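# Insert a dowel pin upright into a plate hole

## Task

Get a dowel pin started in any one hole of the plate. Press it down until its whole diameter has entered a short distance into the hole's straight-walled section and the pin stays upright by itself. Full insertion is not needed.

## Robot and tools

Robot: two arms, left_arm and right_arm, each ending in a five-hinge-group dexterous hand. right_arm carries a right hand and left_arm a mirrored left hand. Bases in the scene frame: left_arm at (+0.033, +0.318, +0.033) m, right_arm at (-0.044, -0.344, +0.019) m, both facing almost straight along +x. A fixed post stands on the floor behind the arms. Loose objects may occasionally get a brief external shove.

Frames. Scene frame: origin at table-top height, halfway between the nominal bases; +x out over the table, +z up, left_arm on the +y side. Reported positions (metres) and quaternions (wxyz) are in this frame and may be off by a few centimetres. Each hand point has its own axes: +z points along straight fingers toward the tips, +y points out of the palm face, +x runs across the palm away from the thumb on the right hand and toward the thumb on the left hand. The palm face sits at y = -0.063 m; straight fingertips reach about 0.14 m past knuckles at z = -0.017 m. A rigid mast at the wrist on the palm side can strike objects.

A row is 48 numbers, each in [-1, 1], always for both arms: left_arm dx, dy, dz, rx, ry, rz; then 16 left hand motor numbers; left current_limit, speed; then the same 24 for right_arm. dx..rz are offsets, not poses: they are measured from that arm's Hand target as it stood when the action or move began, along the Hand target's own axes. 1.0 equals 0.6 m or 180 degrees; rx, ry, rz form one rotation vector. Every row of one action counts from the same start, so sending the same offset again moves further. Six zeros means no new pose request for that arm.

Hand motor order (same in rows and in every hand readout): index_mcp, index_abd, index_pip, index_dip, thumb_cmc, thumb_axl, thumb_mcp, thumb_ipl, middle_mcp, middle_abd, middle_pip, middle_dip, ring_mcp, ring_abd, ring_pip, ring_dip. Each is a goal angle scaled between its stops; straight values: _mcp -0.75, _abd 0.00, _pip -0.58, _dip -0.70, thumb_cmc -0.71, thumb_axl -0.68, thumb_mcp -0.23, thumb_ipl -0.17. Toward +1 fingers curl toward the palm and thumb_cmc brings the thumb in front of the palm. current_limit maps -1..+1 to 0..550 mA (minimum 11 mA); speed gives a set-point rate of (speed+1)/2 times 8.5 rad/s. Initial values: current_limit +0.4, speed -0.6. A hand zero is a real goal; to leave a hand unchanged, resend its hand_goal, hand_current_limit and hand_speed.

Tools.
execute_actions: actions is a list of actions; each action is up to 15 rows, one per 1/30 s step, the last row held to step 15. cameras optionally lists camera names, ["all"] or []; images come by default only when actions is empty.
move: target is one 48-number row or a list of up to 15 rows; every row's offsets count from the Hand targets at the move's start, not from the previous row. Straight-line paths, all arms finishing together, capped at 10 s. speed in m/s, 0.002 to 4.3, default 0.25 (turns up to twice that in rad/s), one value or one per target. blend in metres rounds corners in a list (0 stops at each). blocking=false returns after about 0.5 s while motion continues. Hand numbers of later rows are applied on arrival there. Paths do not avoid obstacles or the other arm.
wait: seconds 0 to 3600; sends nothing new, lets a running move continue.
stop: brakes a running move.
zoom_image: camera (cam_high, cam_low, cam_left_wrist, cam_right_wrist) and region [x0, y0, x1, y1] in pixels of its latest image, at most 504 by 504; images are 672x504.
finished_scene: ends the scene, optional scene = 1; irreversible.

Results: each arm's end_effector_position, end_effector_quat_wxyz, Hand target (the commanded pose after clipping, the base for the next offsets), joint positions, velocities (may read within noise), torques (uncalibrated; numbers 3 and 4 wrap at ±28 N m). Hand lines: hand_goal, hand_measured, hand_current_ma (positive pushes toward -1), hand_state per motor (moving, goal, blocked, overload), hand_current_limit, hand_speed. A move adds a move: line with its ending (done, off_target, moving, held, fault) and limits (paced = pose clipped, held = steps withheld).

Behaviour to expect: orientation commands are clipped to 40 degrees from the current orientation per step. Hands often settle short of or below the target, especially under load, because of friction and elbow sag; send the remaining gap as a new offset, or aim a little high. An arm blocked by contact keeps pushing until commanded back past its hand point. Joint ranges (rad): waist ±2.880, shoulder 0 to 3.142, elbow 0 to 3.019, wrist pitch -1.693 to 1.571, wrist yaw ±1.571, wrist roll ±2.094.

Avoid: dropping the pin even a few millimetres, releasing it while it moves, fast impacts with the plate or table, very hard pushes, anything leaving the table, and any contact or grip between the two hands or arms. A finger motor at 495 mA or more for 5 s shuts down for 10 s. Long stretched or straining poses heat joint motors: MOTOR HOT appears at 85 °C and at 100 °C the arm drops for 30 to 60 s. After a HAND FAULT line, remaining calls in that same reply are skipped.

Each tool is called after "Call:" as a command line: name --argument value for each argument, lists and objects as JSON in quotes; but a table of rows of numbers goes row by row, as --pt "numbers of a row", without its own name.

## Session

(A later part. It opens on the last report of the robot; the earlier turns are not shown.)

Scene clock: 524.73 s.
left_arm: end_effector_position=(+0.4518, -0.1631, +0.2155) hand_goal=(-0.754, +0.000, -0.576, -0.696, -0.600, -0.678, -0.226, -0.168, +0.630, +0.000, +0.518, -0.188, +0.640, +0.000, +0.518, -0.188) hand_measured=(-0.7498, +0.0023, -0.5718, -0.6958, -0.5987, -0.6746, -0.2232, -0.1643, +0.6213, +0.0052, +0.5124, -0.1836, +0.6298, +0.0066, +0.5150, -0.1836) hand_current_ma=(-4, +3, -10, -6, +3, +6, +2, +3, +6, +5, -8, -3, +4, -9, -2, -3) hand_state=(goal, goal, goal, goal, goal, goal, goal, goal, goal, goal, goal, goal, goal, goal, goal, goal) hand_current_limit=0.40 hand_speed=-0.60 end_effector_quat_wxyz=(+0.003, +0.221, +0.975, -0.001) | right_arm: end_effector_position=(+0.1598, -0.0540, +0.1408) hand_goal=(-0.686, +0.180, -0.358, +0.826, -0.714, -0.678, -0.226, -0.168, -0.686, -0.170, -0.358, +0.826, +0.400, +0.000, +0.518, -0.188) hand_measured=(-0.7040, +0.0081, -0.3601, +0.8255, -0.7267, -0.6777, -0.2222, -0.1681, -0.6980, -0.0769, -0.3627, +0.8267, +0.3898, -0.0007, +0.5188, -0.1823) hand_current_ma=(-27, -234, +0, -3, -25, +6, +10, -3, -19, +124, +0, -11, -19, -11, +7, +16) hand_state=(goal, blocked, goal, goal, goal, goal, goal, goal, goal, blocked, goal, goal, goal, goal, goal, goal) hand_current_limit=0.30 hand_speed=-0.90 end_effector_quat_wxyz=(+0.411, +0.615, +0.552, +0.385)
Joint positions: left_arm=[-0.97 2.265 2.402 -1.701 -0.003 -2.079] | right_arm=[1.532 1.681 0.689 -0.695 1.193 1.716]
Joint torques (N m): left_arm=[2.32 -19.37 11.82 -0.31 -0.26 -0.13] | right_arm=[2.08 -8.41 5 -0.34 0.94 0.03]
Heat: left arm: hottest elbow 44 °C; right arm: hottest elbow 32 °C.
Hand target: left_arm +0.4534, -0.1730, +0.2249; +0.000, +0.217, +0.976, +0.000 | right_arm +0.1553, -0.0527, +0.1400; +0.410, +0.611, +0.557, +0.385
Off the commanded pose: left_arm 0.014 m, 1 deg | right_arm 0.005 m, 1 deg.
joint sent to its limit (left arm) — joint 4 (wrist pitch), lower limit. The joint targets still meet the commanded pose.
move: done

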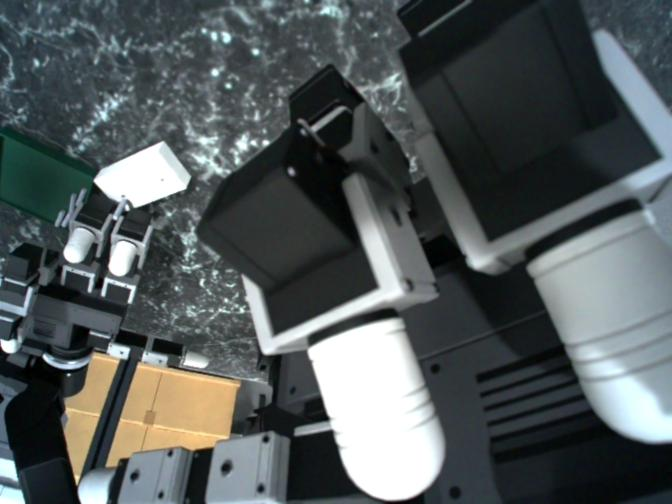

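Call:
move --target '[0,0,0,0,0,0,-0.754,0,-0.576,-0.696,-0.6,-0.678,-0.226,-0.168,0.63,0,0.518,-0.188,0.64,0,0.518,-0.188,0.4,-0.6,0.0083,-0.0016,0.0,0,0,0,-0.685,0.13,-0.358,0.826,-0.714,-0.678,-0.226,-0.168,-0.685,-0.22,-0.358,0.826,0.4,0,0.518,-0.188,0.3,-0.9]' --speed 0.02 --cameras '["cam_left_wrist"]'

Call:
zoom_image --camera "cam_left_wrist" --region '[80, 150, 170, 240]'

Scene clock: 525.47 s.
left_arm: end_effector_position=(+0.4518, -0.1631, +0.2155) hand_goal=(-0.754, +0.000, -0.576, -0.696, -0.600, -0.678, -0.226, -0.168, +0.630, +0.000, +0.518, -0.188, +0.640, +0.000, +0.518, -0.188) hand_measured=(-0.7498, +0.0023, -0.5705, -0.6971, -0.5987, -0.6746, -0.2232, -0.1643, +0.6213, +0.0052, +0.5124, -0.1849, +0.6298, +0.0066, +0.5150, -0.1836) hand_current_ma=(+6, +3, -13, -6, +3, +9, +4, +3, +1, +4, -6, -2, +4, -7, -1, -4) hand_state=(goal, goal, goal, goal, goal, goal, goal, goal, goal, goal, goal, goal, goal, goal, goal, goal) hand_current_limit=0.40 hand_speed=-0.60 end_effector_quat_wxyz=(+0.003, +0.221, +0.975, -0.001) | right_arm: end_effector_position=(+0.1596, -0.0541, +0.1409) hand_goal=(-0.686, +0.130, -0.358, +0.826, -0.714, -0.678, -0.226, -0.168, -0.686, -0.220, -0.358, +0.826, +0.400, +0.000, +0.518, -0.188) hand_measured=(-0.7028, +0.0081, -0.3601, +0.8255, -0.7255, -0.6767, -0.2212, -0.1681, -0.6980, -0.0769, -0.3614, +0.8255, +0.3886, -0.0021, +0.5201, -0.1823) hand_current_ma=(-21, -164, -6, -11, -22, -9, +7, -7, -9, +198, -11, -6, -18, -9, +0, +22) hand_state=(goal, blocked, goal, goal, goal, goal, goal, goal, goal, blocked, goal, goal, goal, goal, goal, goal) hand_current_limit=0.30 hand_speed=-0.90 end_effector_quat_wxyz=(+0.412, +0.614, +0.553, +0.384)
Joint positions: left_arm=[-0.97 2.265 2.402 -1.701 -0.003 -2.079] | right_arm=[1.533 1.681 0.689 -0.698 1.193 1.716]
Joint torques (N m): left_arm=[2.32 -19.37 11.81 -0.32 -0.26 -0.12] | right_arm=[1.55 -7.94 6.23 -0.28 0.98 0.02]
Heat: left arm: hottest elbow 44 °C; right arm: hottest elbow 32 °C.
Hand target: left_arm +0.4534, -0.1730, +0.2249; +0.000, +0.217, +0.976, +0.000 | right_arm +0.1553, -0.0477, +0.1392; +0.411, +0.610, +0.557, +0.385
Off the commanded pose: left_arm 0.014 m, 1 deg | right_arm 0.008 m, 1 deg.
joint sent to its limit (left arm) — joint 4 (wrist pitch), lower limit. The joint targets still meet the commanded pose.
move: done

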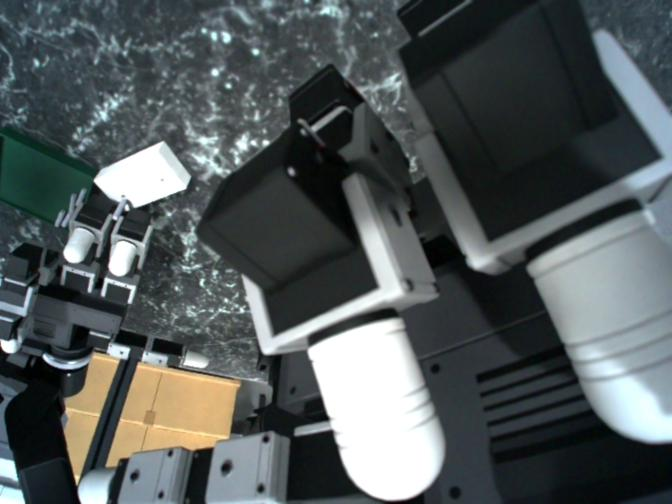

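Scaled by 5.600 from the camera's image (finer frame: 960x720).

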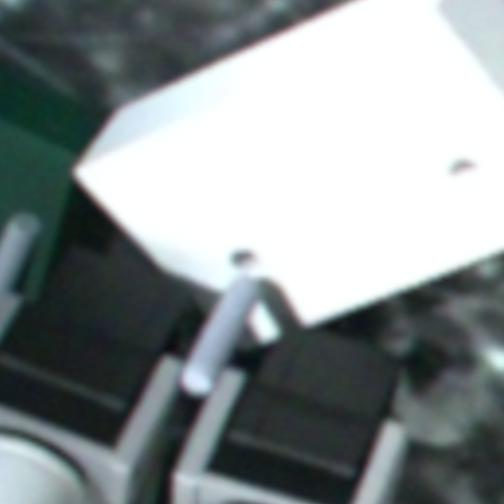

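Call:
move --target '[0,0,0,0,0,0,-0.754,0,-0.576,-0.696,-0.6,-0.678,-0.226,-0.168,0.63,0,0.518,-0.188,0.64,0,0.518,-0.188,0.4,-0.6,0.0033,-0.0063,0.0022,0,0,0,-0.685,0.13,-0.358,0.826,-0.714,-0.678,-0.226,-0.168,-0.685,-0.22,-0.358,0.826,0.4,0,0.518,-0.188,0.3,-0.9]' --speed 0.02 --cameras '["cam_left_wrist","cam_low"]'

Call:
zoom_image --camera "cam_left_wrist" --region '[80, 150, 170, 240]'

Call:
zoom_image --camera "cam_low" --region '[150, 190, 200, 240]'

Scene clock: 526.30 s.
left_arm: end_effector_position=(+0.4518, -0.1631, +0.2155) hand_goal=(-0.754, +0.000, -0.576, -0.696, -0.600, -0.678, -0.226, -0.168, +0.630, +0.000, +0.518, -0.188, +0.640, +0.000, +0.518, -0.188) hand_measured=(-0.7498, +0.0023, -0.5718, -0.6958, -0.5987, -0.6746, -0.2232, -0.1643, +0.6213, +0.0052, +0.5124, -0.1836, +0.6298, +0.0066, +0.5150, -0.1836) hand_current_ma=(-9, +2, -11, -4, +8, +6, +6, +2, +3, +3, -16, +1, +5, -9, +0, -5) hand_state=(goal, goal, goal, goal, goal, goal, goal, goal, goal, goal, goal, goal, goal, goal, goal, goal) hand_current_limit=0.40 hand_speed=-0.60 end_effector_quat_wxyz=(+0.003, +0.221, +0.975, -0.001) | right_arm: end_effector_position=(+0.1595, -0.0543, +0.1365) hand_goal=(-0.686, +0.130, -0.358, +0.826, -0.714, -0.678, -0.226, -0.168, -0.686, -0.220, -0.358, +0.826, +0.400, +0.000, +0.518, -0.188) hand_measured=(-0.7028, +0.0081, -0.3601, +0.8255, -0.7267, -0.6777, -0.2222, -0.1681, -0.6968, -0.0769, -0.3614, +0.8255, +0.3898, +0.0008, +0.5201, -0.1811) hand_current_ma=(-22, -159, -19, -7, -26, -15, +12, -9, -8, +198, +0, -1, -28, -5, -2, +18) hand_state=(goal, blocked, goal, goal, goal, goal, goal, goal, goal, blocked, goal, goal, goal, goal, goal, goal) hand_current_limit=0.30 hand_speed=-0.90 end_effector_quat_wxyz=(+0.416, +0.611, +0.556, +0.380)
Joint positions: left_arm=[-0.97 2.265 2.402 -1.701 -0.003 -2.079] | right_arm=[1.533 1.697 0.689 -0.698 1.193 1.717]
Joint torques (N m): left_arm=[2.32 -19.43 11.79 -0.32 -0.26 -0.12] | right_arm=[1.85 -7.71 6.42 -0.09 0.95 0.01]
Heat: left arm: hottest elbow 44 °C; right arm: hottest elbow 32 °C.
Hand target: left_arm +0.4534, -0.1730, +0.2249; +0.000, +0.217, +0.976, +0.000 | right_arm +0.1554, -0.0457, +0.1353; +0.410, +0.611, +0.557, +0.385
Off the commanded pose: left_arm 0.014 m, 1 deg | right_arm 0.010 m, 1 deg.
joint sent to its limit (left arm) — joint 4 (wrist pitch), lower limit. The joint targets still meet the commanded pose.
move: done
Images, in order (width x height): cam_low 672x504, cam_left_wrist 672x504.

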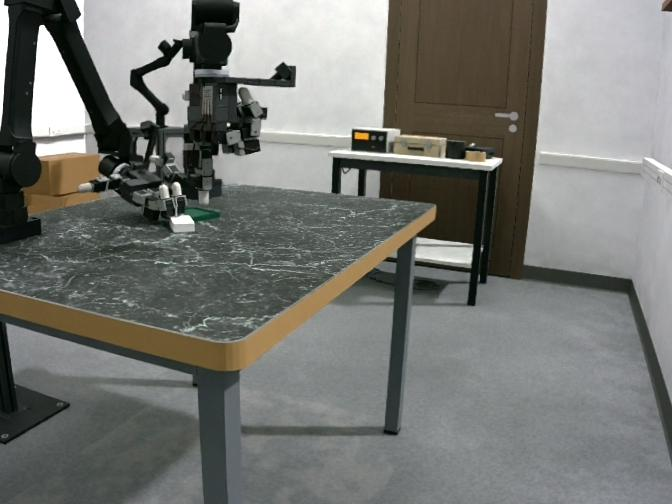

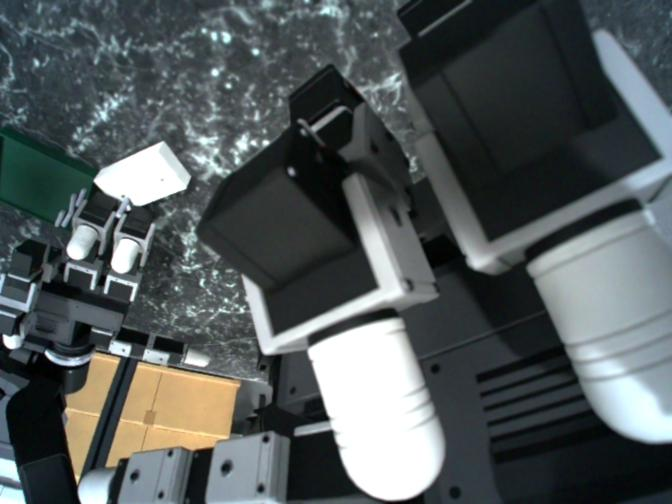

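Scaled by 5.600 from the camera's image (finer frame: 960x720).

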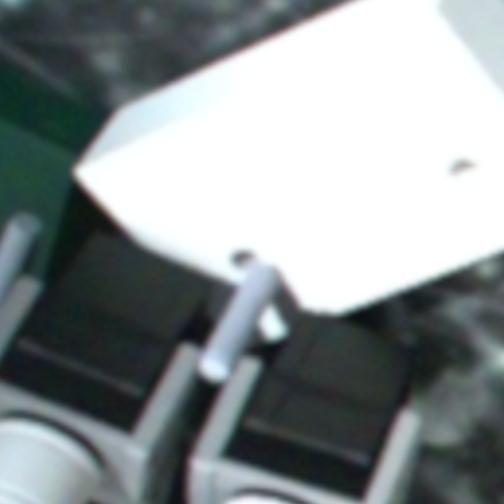

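Scaled by 10.080 from the camera's image (finer frame: 960x720).

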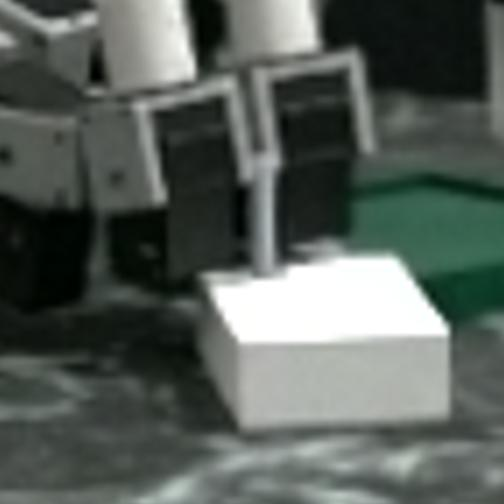

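Call:
move --target '[0,0,0,0,0,0,-0.754,0,-0.576,-0.696,-0.6,-0.678,-0.226,-0.168,0.63,0,0.518,-0.188,0.64,0,0.518,-0.188,0.4,-0.6,0.0127,0.0048,-0.0012,0,0,0,-0.685,0.13,-0.358,0.826,-0.714,-0.678,-0.226,-0.168,-0.685,-0.22,-0.358,0.826,0.4,0,0.518,-0.188,0.3,-0.9]' --speed 0.02 --cameras '["cam_left_wrist","cam_low"]'

Call:
zoom_image --camera "cam_left_wrist" --region '[80, 150, 170, 240]'

Call:
zoom_image --camera "cam_low" --region '[150, 190, 200, 240]'

Scene clock: 527.50 s.
left_arm: end_effector_position=(+0.4518, -0.1631, +0.2155) hand_goal=(-0.754, +0.000, -0.576, -0.696, -0.600, -0.678, -0.226, -0.168, +0.630, +0.000, +0.518, -0.188, +0.640, +0.000, +0.518, -0.188) hand_measured=(-0.7498, +0.0023, -0.5705, -0.6958, -0.5987, -0.6746, -0.2232, -0.1643, +0.6213, +0.0052, +0.5124, -0.1836, +0.6310, +0.0066, +0.5150, -0.1836) hand_current_ma=(-9, +3, -7, -6, +2, +9, +14, +4, +3, +0, -13, -2, +7, -10, -4, +1) hand_state=(goal, goal, goal, goal, goal, goal, goal, goal, goal, goal, goal, goal, goal, goal, goal, goal) hand_current_limit=0.40 hand_speed=-0.60 end_effector_quat_wxyz=(+0.003, +0.221, +0.975, -0.001) | right_arm: end_effector_position=(+0.1598, -0.0492, +0.1381) hand_goal=(-0.686, +0.130, -0.358, +0.826, -0.714, -0.678, -0.226, -0.168, -0.686, -0.220, -0.358, +0.826, +0.400, +0.000, +0.518, -0.188) hand_measured=(-0.7028, +0.0081, -0.3601, +0.8255, -0.7267, -0.6777, -0.2212, -0.1681, -0.6980, -0.0769, -0.3614, +0.8267, +0.3886, -0.0007, +0.5201, -0.1811) hand_current_ma=(-29, -166, -8, -12, -25, -13, +6, -9, -25, +194, +5, -14, -25, -11, +6, +25) hand_state=(goal, blocked, goal, goal, goal, goal, goal, goal, goal, blocked, goal, goal, goal, goal, goal, goal) hand_current_limit=0.30 hand_speed=-0.90 end_effector_quat_wxyz=(+0.413, +0.614, +0.554, +0.383)
Joint positions: left_arm=[-0.97 2.265 2.402 -1.701 -0.003 -2.079] | right_arm=[1.533 1.699 0.703 -0.698 1.193 1.717]
Joint torques (N m): left_arm=[2.32 -19.37 11.82 -0.31 -0.27 -0.13] | right_arm=[1.03 -8.29 7.12 -0.49 0.94 -0.05]
Heat: left arm: hottest elbow 44 °C; right arm: hottest elbow 32 °C.
Hand target: left_arm +0.4534, -0.1730, +0.2249; +0.000, +0.217, +0.976, +0.000 | right_arm +0.1564, -0.0381, +0.1384; +0.410, +0.611, +0.557, +0.385
Off the commanded pose: left_arm 0.014 m, 1 deg | right_arm 0.012 m, 1 deg.
joint sent to its limit (left arm) — joint 4 (wrist pitch), lower limit. The joint targets still meet the commanded pose.
move: off_target (right_arm)
Images, in order (width x height): cam_low 672x504, cam_left_wrist 672x504.

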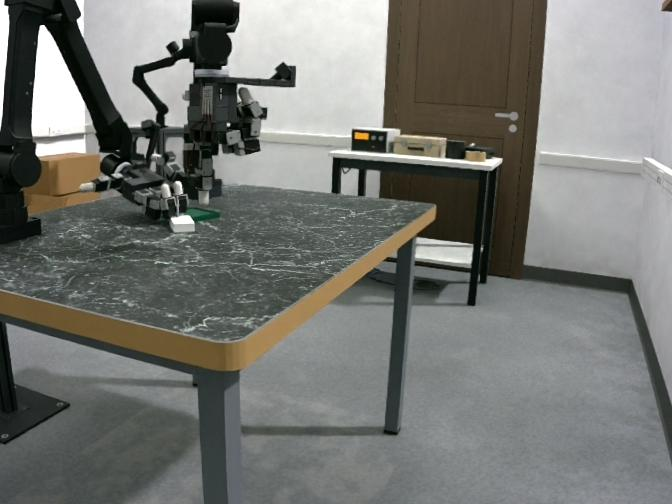

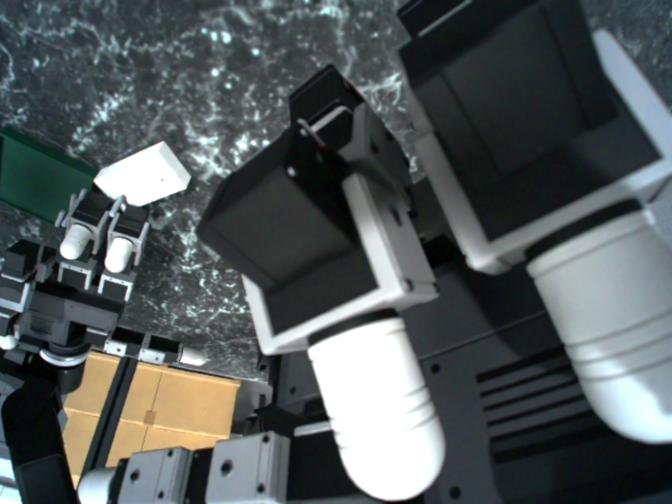

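Scaled by 5.600 from the camera's image (finer frame: 960x720).

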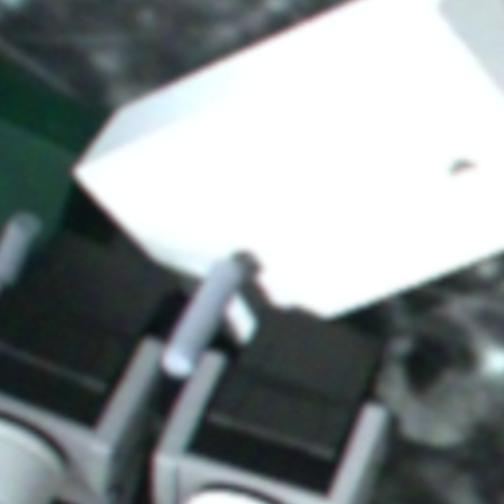

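Scaled by 10.080 from the camera's image (finer frame: 960x720).

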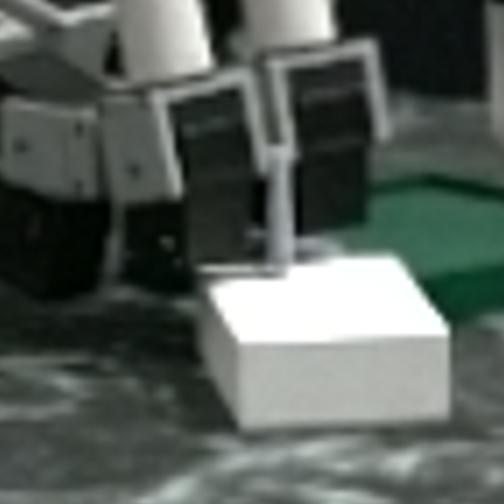

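Call:
move --target '[0,0,0,0,0,0,-0.754,0,-0.576,-0.696,-0.6,-0.678,-0.226,-0.168,0.63,0,0.518,-0.188,0.64,0,0.518,-0.188,0.4,-0.6,0,0,0,-0.0005,-0.002,-0.0051,-0.685,0.13,-0.358,0.826,-0.714,-0.678,-0.226,-0.168,-0.685,-0.22,-0.358,0.826,0.4,0,0.518,-0.188,0.3,-0.9]' --speed 0.02 --cameras '["cam_left_wrist","cam_low"]'

Call:
zoom_image --camera "cam_left_wrist" --region '[95, 170, 145, 220]'

Call:
zoom_image --camera "cam_low" --region '[160, 200, 195, 235]'

Scene clock: 528.53 s.
left_arm: end_effector_position=(+0.4518, -0.1631, +0.2155) hand_goal=(-0.754, +0.000, -0.576, -0.696, -0.600, -0.678, -0.226, -0.168, +0.630, +0.000, +0.518, -0.188, +0.640, +0.000, +0.518, -0.188) hand_measured=(-0.7498, +0.0023, -0.5705, -0.6958, -0.5974, -0.6746, -0.2232, -0.1643, +0.6213, +0.0052, +0.5124, -0.1836, +0.6298, +0.0066, +0.5150, -0.1836) hand_current_ma=(-5, +3, -6, -5, -3, +4, +7, -3, -1, +6, -12, -3, +5, -5, -1, -1) hand_state=(goal, goal, goal, goal, goal, goal, goal, goal, goal, goal, goal, goal, goal, goal, goal, goal) hand_current_limit=0.40 hand_speed=-0.60 end_effector_quat_wxyz=(+0.003, +0.221, +0.975, -0.001) | right_arm: end_effector_position=(+0.1597, -0.0501, +0.1375) hand_goal=(-0.686, +0.130, -0.358, +0.826, -0.714, -0.678, -0.226, -0.168, -0.686, -0.220, -0.358, +0.826, +0.400, +0.000, +0.518, -0.188) hand_measured=(-0.7028, +0.0096, -0.3614, +0.8255, -0.7267, -0.6767, -0.2212, -0.1672, -0.6980, -0.0769, -0.3614, +0.8255, +0.3886, -0.0007, +0.5201, -0.1823) hand_current_ma=(-24, -160, -20, -9, -28, -8, +16, -4, -28, +190, -4, -6, -19, -10, +7, +24) hand_state=(goal, blocked, goal, goal, goal, goal, goal, goal, goal, blocked, goal, goal, goal, goal, goal, goal) hand_current_limit=0.30 hand_speed=-0.90 end_effector_quat_wxyz=(+0.419, +0.609, +0.558, +0.377)
Joint positions: left_arm=[-0.97 2.265 2.402 -1.701 -0.003 -2.079] | right_arm=[1.533 1.704 0.703 -0.714 1.193 1.717]
Joint torques (N m): left_arm=[2.26 -19.43 11.85 -0.29 -0.25 -0.12] | right_arm=[1.26 -7.82 7.13 -0.39 1 -0.06]
Heat: left arm: hottest elbow 44 °C; right arm: hottest elbow 32 °C.
Hand target: left_arm +0.4534, -0.1730, +0.2249; +0.000, +0.217, +0.976, +0.000 | right_arm +0.1564, -0.0381, +0.1383; +0.416, +0.607, +0.561, +0.380
Off the commanded pose: left_arm 0.014 m, 1 deg | right_arm 0.013 m, 1 deg.
joint sent to its limit (left arm) — joint 4 (wrist pitch), lower limit. The joint targets still meet the commanded pose.
move: off_target (right_arm)
Images, in order (width x height): cam_low 672x504, cam_left_wrist 672x504.

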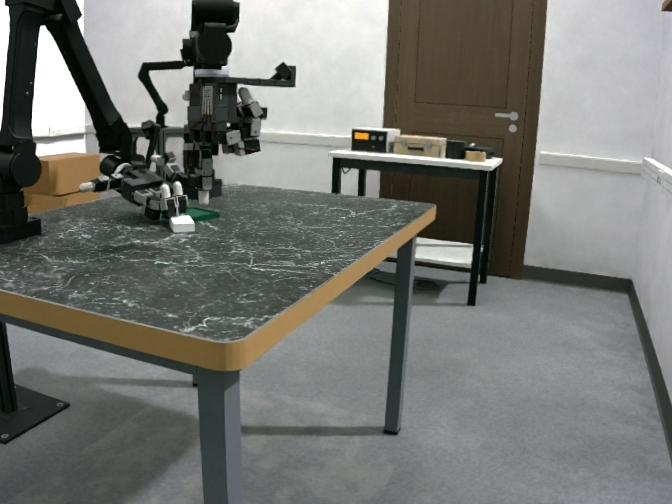

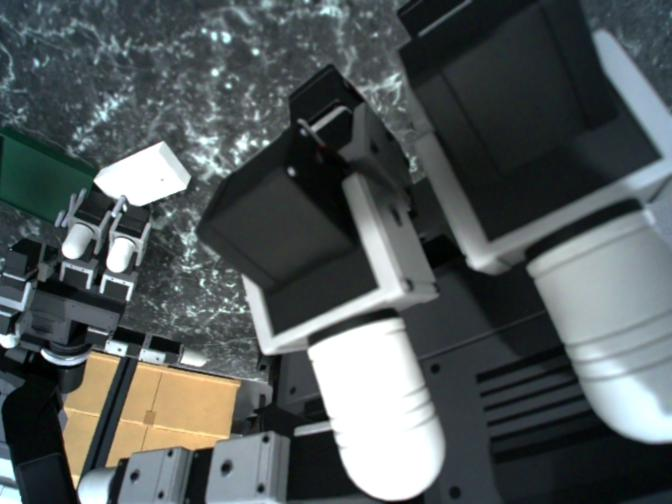

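Scaled by 10.080 from the camera's image (finer frame: 960x720).

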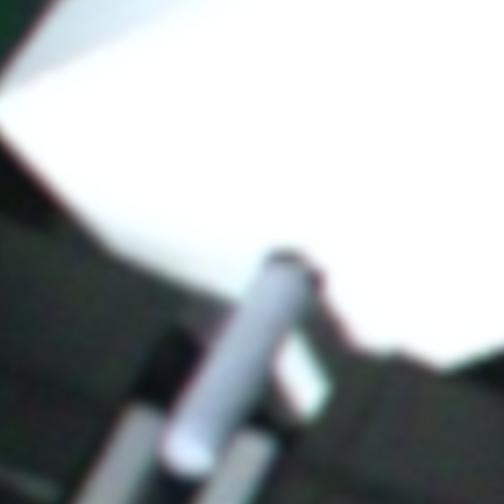

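Scaled by 14.400 from the camera's image (finer frame: 960x720).

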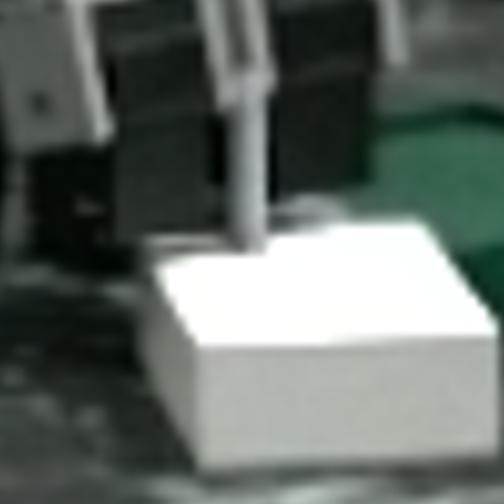

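Call:
move --target '[0,0,0,0,0,0,-0.754,0,-0.576,-0.696,-0.6,-0.678,-0.226,-0.168,0.63,0,0.518,-0.188,0.64,0,0.518,-0.188,0.4,-0.6,0,-0.0047,0.0018,0,0,0,-0.685,0.13,-0.358,0.826,-0.714,-0.678,-0.226,-0.168,-0.685,-0.22,-0.358,0.826,0.4,0,0.518,-0.188,0.3,-0.9]' --speed 0.01 --cameras '["cam_left_wrist","cam_low"]'

Call:
zoom_image --camera "cam_left_wrist" --region '[95, 170, 145, 220]'

Call:
zoom_image --camera "cam_low" --region '[160, 200, 195, 235]'

Scene clock: 529.93 s.
left_arm: end_effector_position=(+0.4518, -0.1631, +0.2155) hand_goal=(-0.754, +0.000, -0.576, -0.696, -0.600, -0.678, -0.226, -0.168, +0.630, +0.000, +0.518, -0.188, +0.640, +0.000, +0.518, -0.188) hand_measured=(-0.7498, +0.0023, -0.5705, -0.6971, -0.5987, -0.6746, -0.2222, -0.1643, +0.6213, +0.0052, +0.5124, -0.1849, +0.6298, +0.0066, +0.5150, -0.1836) hand_current_ma=(-4, -2, -10, -9, +7, +0, +14, +3, +5, +10, -12, -4, +8, -6, +2, -3) hand_state=(goal, goal, goal, goal, goal, goal, goal, goal, goal, goal, goal, goal, goal, goal, goal, goal) hand_current_limit=0.40 hand_speed=-0.60 end_effector_quat_wxyz=(+0.003, +0.221, +0.975, -0.001) | right_arm: end_effector_position=(+0.1597, -0.0503, +0.1350) hand_goal=(-0.686, +0.130, -0.358, +0.826, -0.714, -0.678, -0.226, -0.168, -0.686, -0.220, -0.358, +0.826, +0.400, +0.000, +0.518, -0.188) hand_measured=(-0.7016, +0.0081, -0.3601, +0.8255, -0.7267, -0.6777, -0.2222, -0.1672, -0.6980, -0.0769, -0.3601, +0.8318, +0.3886, -0.0007, +0.5201, -0.1811) hand_current_ma=(-23, -159, -12, -6, -28, -10, +7, -6, -16, +198, -6, +2, -24, -8, +7, +18) hand_state=(goal, blocked, goal, goal, goal, goal, goal, goal, goal, blocked, goal, goal, goal, goal, goal, goal) hand_current_limit=0.30 hand_speed=-0.90 end_effector_quat_wxyz=(+0.422, +0.608, +0.559, +0.374)
Joint positions: left_arm=[-0.97 2.265 2.402 -1.701 -0.003 -2.079] | right_arm=[1.533 1.712 0.703 -0.715 1.193 1.717]
Joint torques (N m): left_arm=[2.32 -19.37 11.84 -0.35 -0.26 -0.12] | right_arm=[1.2 -8 7.28 -0.13 1 -0.01]
Heat: left arm: hottest elbow 44 °C; right arm: hottest elbow 31 °C.
Hand target: left_arm +0.4534, -0.1730, +0.2249; +0.000, +0.217, +0.976, +0.000 | right_arm +0.1564, -0.0381, +0.1353; +0.416, +0.607, +0.561, +0.380
Off the commanded pose: left_arm 0.014 m, 1 deg | right_arm 0.013 m, 1 deg.
joint sent to its limit (left arm) — joint 4 (wrist pitch), lower limit. The joint targets still meet the commanded pose.
move: off_target (right_arm)
Images, in order (width x height): cam_low 672x504, cam_left_wrist 672x504.

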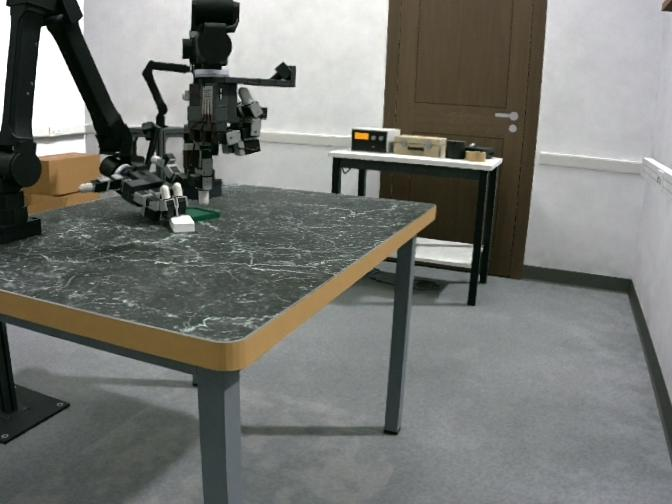

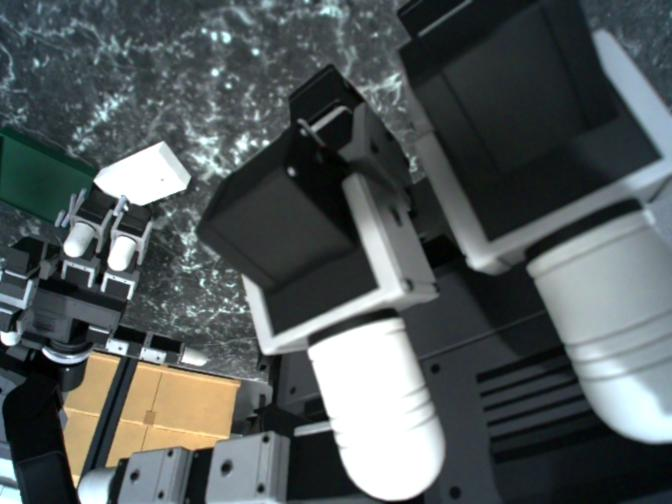

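Scaled by 10.080 from the camera's image (finer frame: 960x720).

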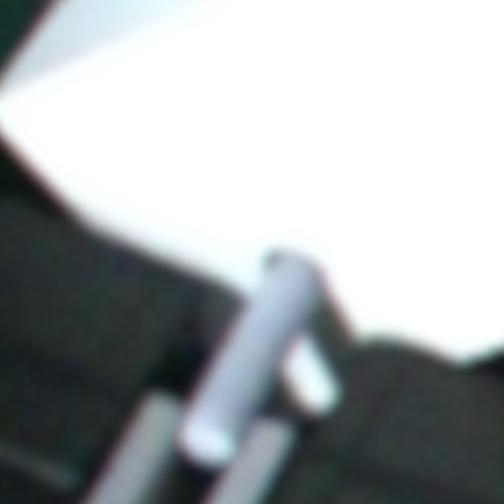

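Scaled by 14.400 from the camera's image (finer frame: 960x720).

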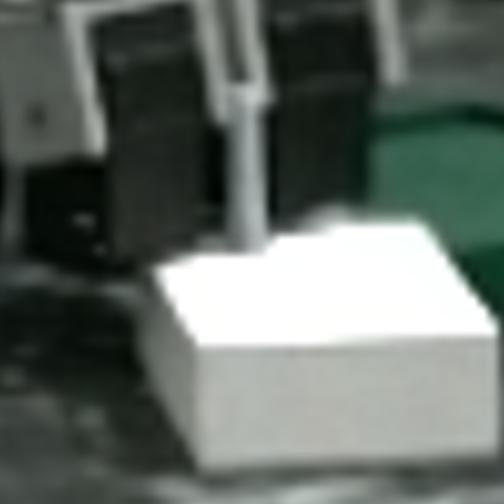

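Call:
move --target '[0,0,0,0,0,0,-0.754,0,-0.576,-0.696,-0.6,-0.678,-0.226,-0.168,0.63,0,0.518,-0.188,0.64,0,0.518,-0.188,0.4,-0.6,0.0033,0.0016,-0.0006,0,0,0,-0.685,0.13,-0.358,0.826,-0.714,-0.678,-0.226,-0.168,-0.685,-0.22,-0.358,0.826,0.4,0,0.518,-0.188,0.3,-0.9]' --speed 0.01 --cameras '["cam_left_wrist"]'

Call:
zoom_image --camera "cam_left_wrist" --region '[95, 170, 145, 220]'

Scene clock: 530.67 s.
left_arm: end_effector_position=(+0.4518, -0.1631, +0.2155) hand_goal=(-0.754, +0.000, -0.576, -0.696, -0.600, -0.678, -0.226, -0.168, +0.630, +0.000, +0.518, -0.188, +0.640, +0.000, +0.518, -0.188) hand_measured=(-0.7498, +0.0023, -0.5718, -0.6958, -0.5987, -0.6735, -0.2222, -0.1643, +0.6213, +0.0052, +0.5124, -0.1836, +0.6298, +0.0066, +0.5150, -0.1836) hand_current_ma=(-4, +6, +0, +0, +7, +2, +6, +1, +7, -2, -9, -5, +8, -11, -2, -3) hand_state=(goal, goal, goal, goal, goal, goal, goal, goal, goal, goal, goal, goal, goal, goal, goal, goal) hand_current_limit=0.40 hand_speed=-0.60 end_effector_quat_wxyz=(+0.003, +0.221, +0.975, -0.001) | right_arm: end_effector_position=(+0.1598, -0.0480, +0.1359) hand_goal=(-0.686, +0.130, -0.358, +0.826, -0.714, -0.678, -0.226, -0.168, -0.686, -0.220, -0.358, +0.826, +0.400, +0.000, +0.518, -0.188) hand_measured=(-0.7028, +0.0081, -0.3601, +0.8318, -0.7280, -0.6767, -0.2212, -0.1672, -0.7004, -0.0769, -0.3614, +0.8305, +0.3886, -0.0021, +0.5188, -0.1823) hand_current_ma=(-19, -163, -11, +8, -30, -9, +10, -9, -30, +199, -3, -1, -16, -9, +3, +25) hand_state=(goal, blocked, goal, goal, goal, goal, goal, goal, goal, blocked, goal, goal, goal, goal, goal, goal) hand_current_limit=0.30 hand_speed=-0.90 end_effector_quat_wxyz=(+0.420, +0.609, +0.558, +0.376)
Joint positions: left_arm=[-0.97 2.265 2.402 -1.701 -0.003 -2.079] | right_arm=[1.533 1.713 0.709 -0.715 1.193 1.717]
Joint torques (N m): left_arm=[2.32 -19.37 11.85 -0.31 -0.26 -0.12] | right_arm=[1.49 -8.18 7.23 0.03 0.99 -0.04]
Heat: left arm: hottest elbow 44 °C; right arm: hottest elbow 31 °C.
Hand target: left_arm +0.4534, -0.1730, +0.2249; +0.000, +0.217, +0.976, +0.000 | right_arm +0.1566, -0.0363, +0.1362; +0.416, +0.607, +0.561, +0.380
Off the commanded pose: left_arm 0.014 m, 1 deg | right_arm 0.012 m, 1 deg.
joint sent to its limit (left arm) — joint 4 (wrist pitch), lower limit. The joint targets still meet the commanded pose.
move: off_target (right_arm)

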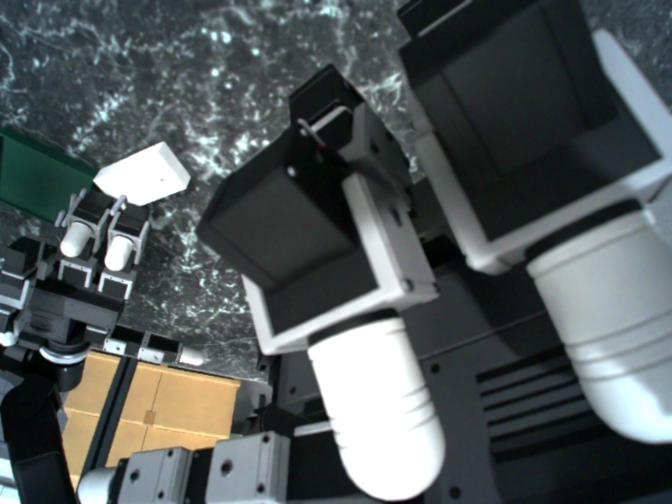

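Scaled by 10.080 from the camera's image (finer frame: 960x720).

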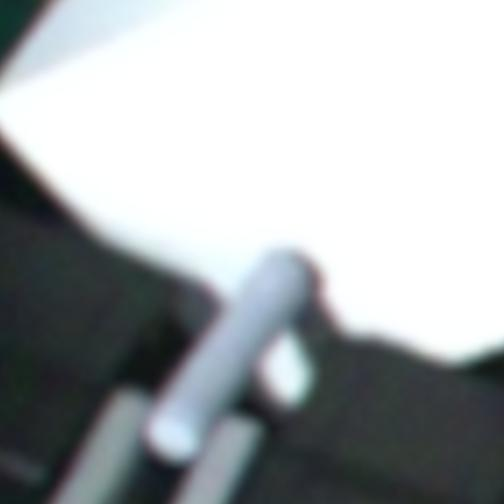

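Call:
move --target '[0,0,0,0,0,0,-0.754,0,-0.576,-0.696,-0.6,-0.678,-0.226,-0.168,0.63,0,0.518,-0.188,0.64,0,0.518,-0.188,0.4,-0.6,-0.0211,0.0005,0.0017,0,0,0,-0.685,0.13,-0.358,0.826,-0.714,-0.678,-0.226,-0.168,-0.685,-0.22,-0.358,0.826,0.4,0,0.518,-0.188,0.3,-0.9]' --speed 0.015 --cameras '["cam_left_wrist","cam_low"]'

Call:
zoom_image --camera "cam_left_wrist" --region '[95, 170, 145, 220]'

Call:
zoom_image --camera "cam_low" --region '[160, 200, 195, 235]'

Scene clock: 532.20 s.
left_arm: end_effector_position=(+0.4518, -0.1631, +0.2155) hand_goal=(-0.754, +0.000, -0.576, -0.696, -0.600, -0.678, -0.226, -0.168, +0.630, +0.000, +0.518, -0.188, +0.640, +0.000, +0.518, -0.188) hand_measured=(-0.7498, +0.0023, -0.5718, -0.6958, -0.5987, -0.6746, -0.2232, -0.1643, +0.6213, +0.0052, +0.5124, -0.1836, +0.6298, +0.0081, +0.5150, -0.1836) hand_current_ma=(-7, +5, -7, -6, +4, +4, +6, +1, +5, +11, -9, -5, +9, +1, -3, +2) hand_state=(goal, goal, goal, goal, goal, goal, goal, goal, goal, goal, goal, goal, goal, goal, goal, goal) hand_current_limit=0.40 hand_speed=-0.60 end_effector_quat_wxyz=(+0.003, +0.221, +0.975, -0.001) | right_arm: end_effector_position=(+0.1597, -0.0510, +0.1346) hand_goal=(-0.686, +0.130, -0.358, +0.826, -0.714, -0.678, -0.226, -0.168, -0.686, -0.220, -0.358, +0.826, +0.400, +0.000, +0.518, -0.188) hand_measured=(-0.7064, +0.0096, -0.3601, +0.8255, -0.7280, -0.6777, -0.2212, -0.1681, -0.7004, -0.0783, -0.3563, +0.8318, +0.3898, -0.0007, +0.5201, -0.1823) hand_current_ma=(-35, -167, -8, -12, -25, -11, +15, -7, -28, +201, -2, +5, -17, -7, +0, +28) hand_state=(goal, blocked, goal, goal, goal, goal, goal, goal, goal, blocked, goal, goal, goal, goal, goal, goal) hand_current_limit=0.30 hand_speed=-0.90 end_effector_quat_wxyz=(+0.422, +0.607, +0.560, +0.374)
Joint positions: left_arm=[-0.97 2.265 2.402 -1.701 -0.003 -2.079] | right_arm=[1.533 1.713 0.701 -0.715 1.193 1.717]
Joint torques (N m): left_arm=[2.2 -19.37 11.81 -0.34 -0.26 -0.12] | right_arm=[1.44 -9.58 4.75 0.2 1 -0.07]
Heat: left arm: hottest elbow 45 °C; right arm: hottest elbow 31 °C.
Hand target: left_arm +0.4534, -0.1730, +0.2249; +0.000, +0.217, +0.976, +0.000 | right_arm +0.1566, -0.0489, +0.1362; +0.416, +0.607, +0.561, +0.380
Off the commanded pose: left_arm 0.014 m, 1 deg | right_arm 0.004 m, 1 deg.
joint sent to its limit (left arm) — joint 4 (wrist pitch), lower limit. The joint targets still meet the commanded pose.
move: done
Images, in order (width x height): cam_low 672x504, cam_left_wrist 672x504.

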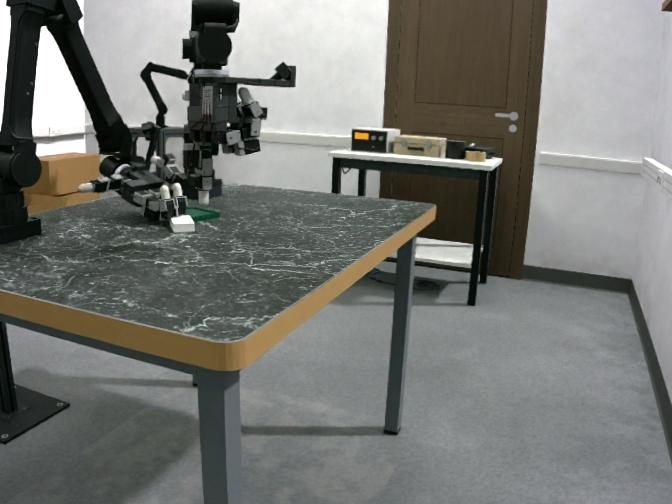

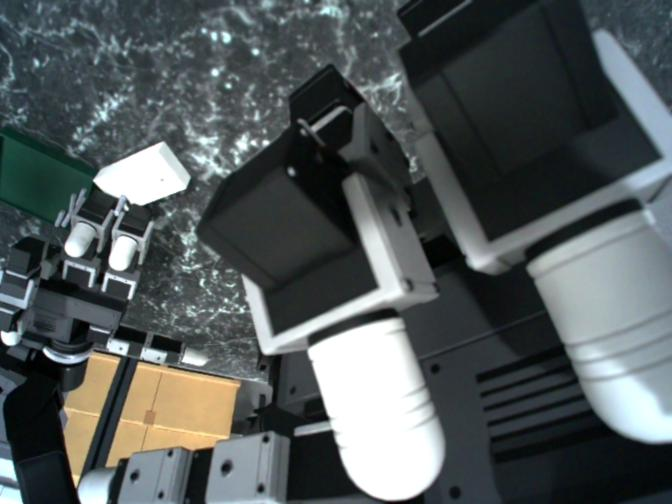

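Scaled by 10.080 from the camera's image (finer frame: 960x720).

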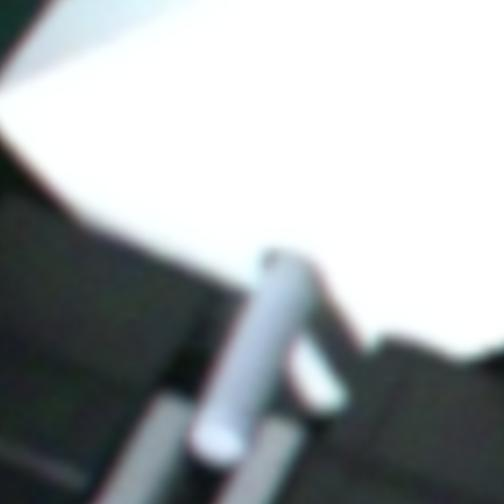

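Scaled by 14.400 from the camera's image (finer frame: 960x720).

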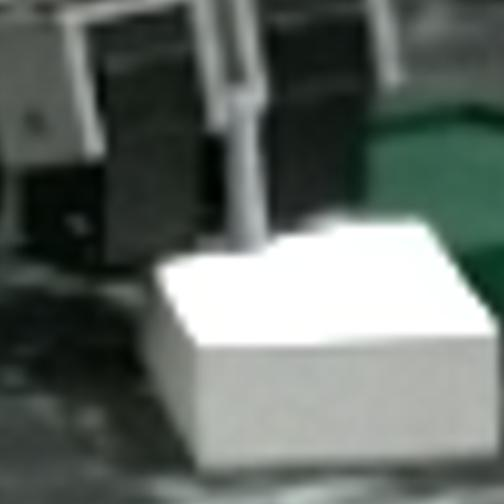

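Call:
move --target '[0,0,0,0,0,0,-0.754,0,-0.576,-0.696,-0.6,-0.678,-0.226,-0.168,0.63,0,0.518,-0.188,0.64,0,0.518,-0.188,0.4,-0.6,0.0008,-0.0062,0.0024,0,0,0,-0.685,0.13,-0.358,0.826,-0.714,-0.678,-0.226,-0.168,-0.685,-0.22,-0.358,0.826,0.4,0,0.518,-0.188,0.3,-0.9]' --speed 0.01 --cameras '["cam_left_wrist","cam_low"]'

Call:
zoom_image --camera "cam_left_wrist" --region '[95, 170, 145, 220]'

Call:
zoom_image --camera "cam_low" --region '[160, 200, 195, 235]'

Scene clock: 536.33 s.
left_arm: end_effector_position=(+0.4518, -0.1631, +0.2155) hand_goal=(-0.754, +0.000, -0.576, -0.696, -0.600, -0.678, -0.226, -0.168, +0.630, +0.000, +0.518, -0.188, +0.640, +0.000, +0.518, -0.188) hand_measured=(-0.7498, +0.0023, -0.5718, -0.6958, -0.5987, -0.6746, -0.2222, -0.1633, +0.6213, +0.0052, +0.5124, -0.1836, +0.6298, +0.0066, +0.5150, -0.1836) hand_current_ma=(-10, +4, -7, -5, +5, +2, +4, +1, +3, +16, -10, +3, +1, -2, -1, -1) hand_state=(goal, goal, goal, goal, goal, goal, goal, goal, goal, goal, goal, goal, goal, goal, goal, goal) hand_current_limit=0.40 hand_speed=-0.60 end_effector_quat_wxyz=(+0.003, +0.221, +0.975, -0.001) | right_arm: end_effector_position=(+0.1597, -0.0504, +0.1342) hand_goal=(-0.686, +0.130, -0.358, +0.826, -0.714, -0.678, -0.226, -0.168, -0.686, -0.220, -0.358, +0.826, +0.400, +0.000, +0.518, -0.188) hand_measured=(-0.7052, +0.0096, -0.3601, +0.8242, -0.7267, -0.6767, -0.2212, -0.1681, -0.7016, -0.0769, -0.3601, +0.8318, +0.3886, -0.0007, +0.5201, -0.1823) hand_current_ma=(-36, -158, -12, -12, -26, -7, +10, -5, -21, +195, -9, +6, -17, -18, +3, +13) hand_state=(goal, blocked, goal, goal, goal, goal, goal, goal, goal, blocked, goal, goal, goal, goal, goal, goal) hand_current_limit=0.30 hand_speed=-0.90 end_effector_quat_wxyz=(+0.419, +0.609, +0.558, +0.377)
Joint positions: left_arm=[-0.97 2.265 2.402 -1.701 -0.003 -2.079] | right_arm=[1.533 1.713 0.701 -0.705 1.193 1.717]
Joint torques (N m): left_arm=[2.26 -19.31 11.81 -0.31 -0.25 -0.12] | right_arm=[1.08 -9.23 4.72 0.35 1.03 -0.02]
Heat: left arm: hottest elbow 45 °C; right arm: hottest elbow 31 °C.
Hand target: left_arm +0.4534, -0.1730, +0.2249; +0.000, +0.217, +0.976, +0.000 | right_arm +0.1566, -0.0484, +0.1322; +0.416, +0.607, +0.561, +0.380
Off the commanded pose: left_arm 0.014 m, 1 deg | right_arm 0.004 m, 1 deg.
joint sent to its limit (left arm) — joint 4 (wrist pitch), lower limit. The joint targets still meet the commanded pose.
move: done
Images, in order (width x height): cam_low 672x504, cam_left_wrist 672x504.

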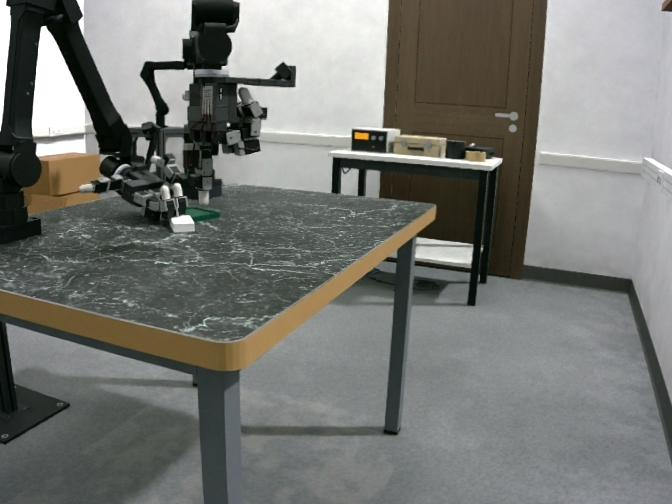

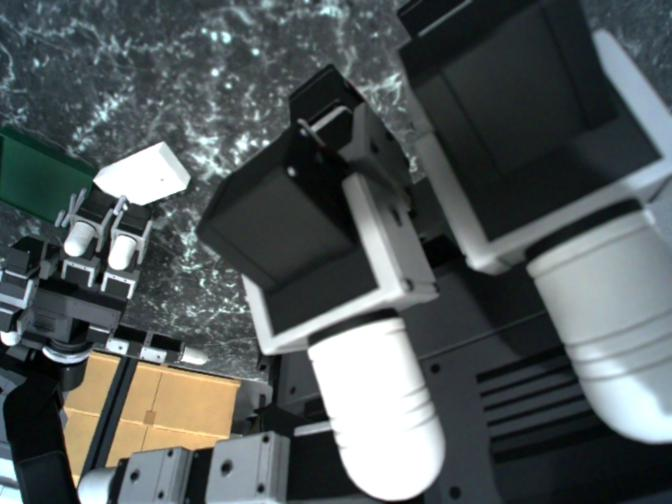

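Scaled by 10.080 from the camera's image (finer frame: 960x720).

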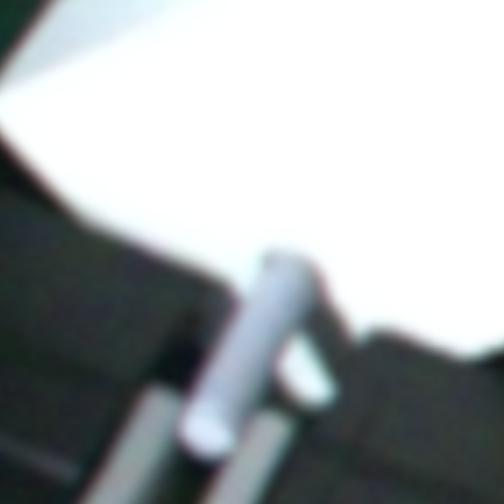

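Scaled by 14.400 from the camera's image (finer frame: 960x720).

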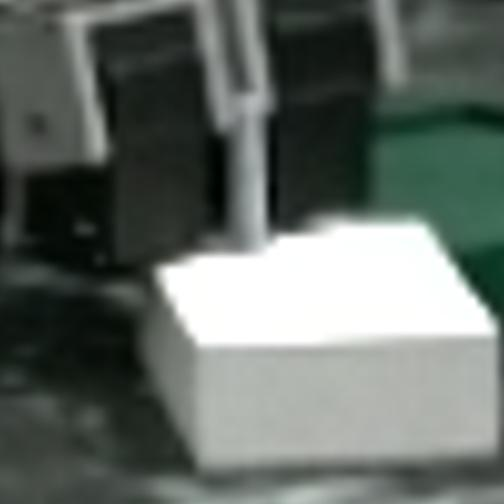

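Call:
move --target '[0,0,0,0,0,0,-0.754,0,-0.576,-0.696,-0.6,-0.678,-0.226,-0.168,0.63,0,0.518,-0.188,0.64,0,0.518,-0.188,0.4,-0.6,0.0018,0.0006,0.0014,0,0,0,-0.685,0.13,-0.358,0.826,-0.714,-0.678,-0.226,-0.168,-0.685,-0.22,-0.358,0.826,0.4,0,0.518,-0.188,0.3,-0.9]' --speed 0.01

Scene clock: 537.13 s.
left_arm: end_effector_position=(+0.4518, -0.1631, +0.2155) hand_goal=(-0.754, +0.000, -0.576, -0.696, -0.600, -0.678, -0.226, -0.168, +0.630, +0.000, +0.518, -0.188, +0.640, +0.000, +0.518, -0.188) hand_measured=(-0.7498, +0.0023, -0.5718, -0.6958, -0.5987, -0.6746, -0.2222, -0.1643, +0.6213, +0.0052, +0.5124, -0.1836, +0.6298, +0.0066, +0.5150, -0.1836) hand_current_ma=(-6, +4, -6, -2, +7, +1, +10, +4, +6, +8, -9, -1, +9, -6, -4, -6) hand_state=(goal, goal, goal, goal, goal, goal, goal, goal, goal, goal, goal, goal, goal, goal, goal, goal) hand_current_limit=0.40 hand_speed=-0.60 end_effector_quat_wxyz=(+0.003, +0.221, +0.975, -0.001) | right_arm: end_effector_position=(+0.1597, -0.0501, +0.1339) hand_goal=(-0.686, +0.130, -0.358, +0.826, -0.714, -0.678, -0.226, -0.168, -0.686, -0.220, -0.358, +0.826, +0.400, +0.000, +0.518, -0.188) hand_measured=(-0.7052, +0.0066, -0.3601, +0.8242, -0.7267, -0.6767, -0.2222, -0.1681, -0.7016, -0.0769, -0.3614, +0.8305, +0.3886, -0.0007, +0.5188, -0.1823) hand_current_ma=(-33, -165, -5, -3, -19, -2, +7, -12, -21, +195, +3, -4, -22, -12, -3, +14) hand_state=(goal, blocked, goal, goal, goal, goal, goal, goal, goal, blocked, goal, goal, goal, goal, goal, goal) hand_current_limit=0.30 hand_speed=-0.90 end_effector_quat_wxyz=(+0.418, +0.610, +0.557, +0.378)
Joint positions: left_arm=[-0.97 2.265 2.402 -1.701 -0.003 -2.079] | right_arm=[1.533 1.713 0.701 -0.699 1.193 1.717]
Joint torques (N m): left_arm=[2.26 -19.31 11.79 -0.31 -0.26 -0.12] | right_arm=[0.97 -8.29 4.72 0.58 1 -0.15]
Heat: left arm: hottest elbow 45 °C; right arm: hottest elbow 31 °C.
Hand target: left_arm +0.4534, -0.1730, +0.2249; +0.000, +0.217, +0.976, +0.000 | right_arm +0.1576, -0.0474, +0.1323; +0.416, +0.607, +0.561, +0.380
Off the commanded pose: left_arm 0.014 m, 1 deg | right_arm 0.004 m, 1 deg.
joint sent to its limit (left arm) — joint 4 (wrist pitch), lower limit. The joint targets still meet the commanded pose.
move: done


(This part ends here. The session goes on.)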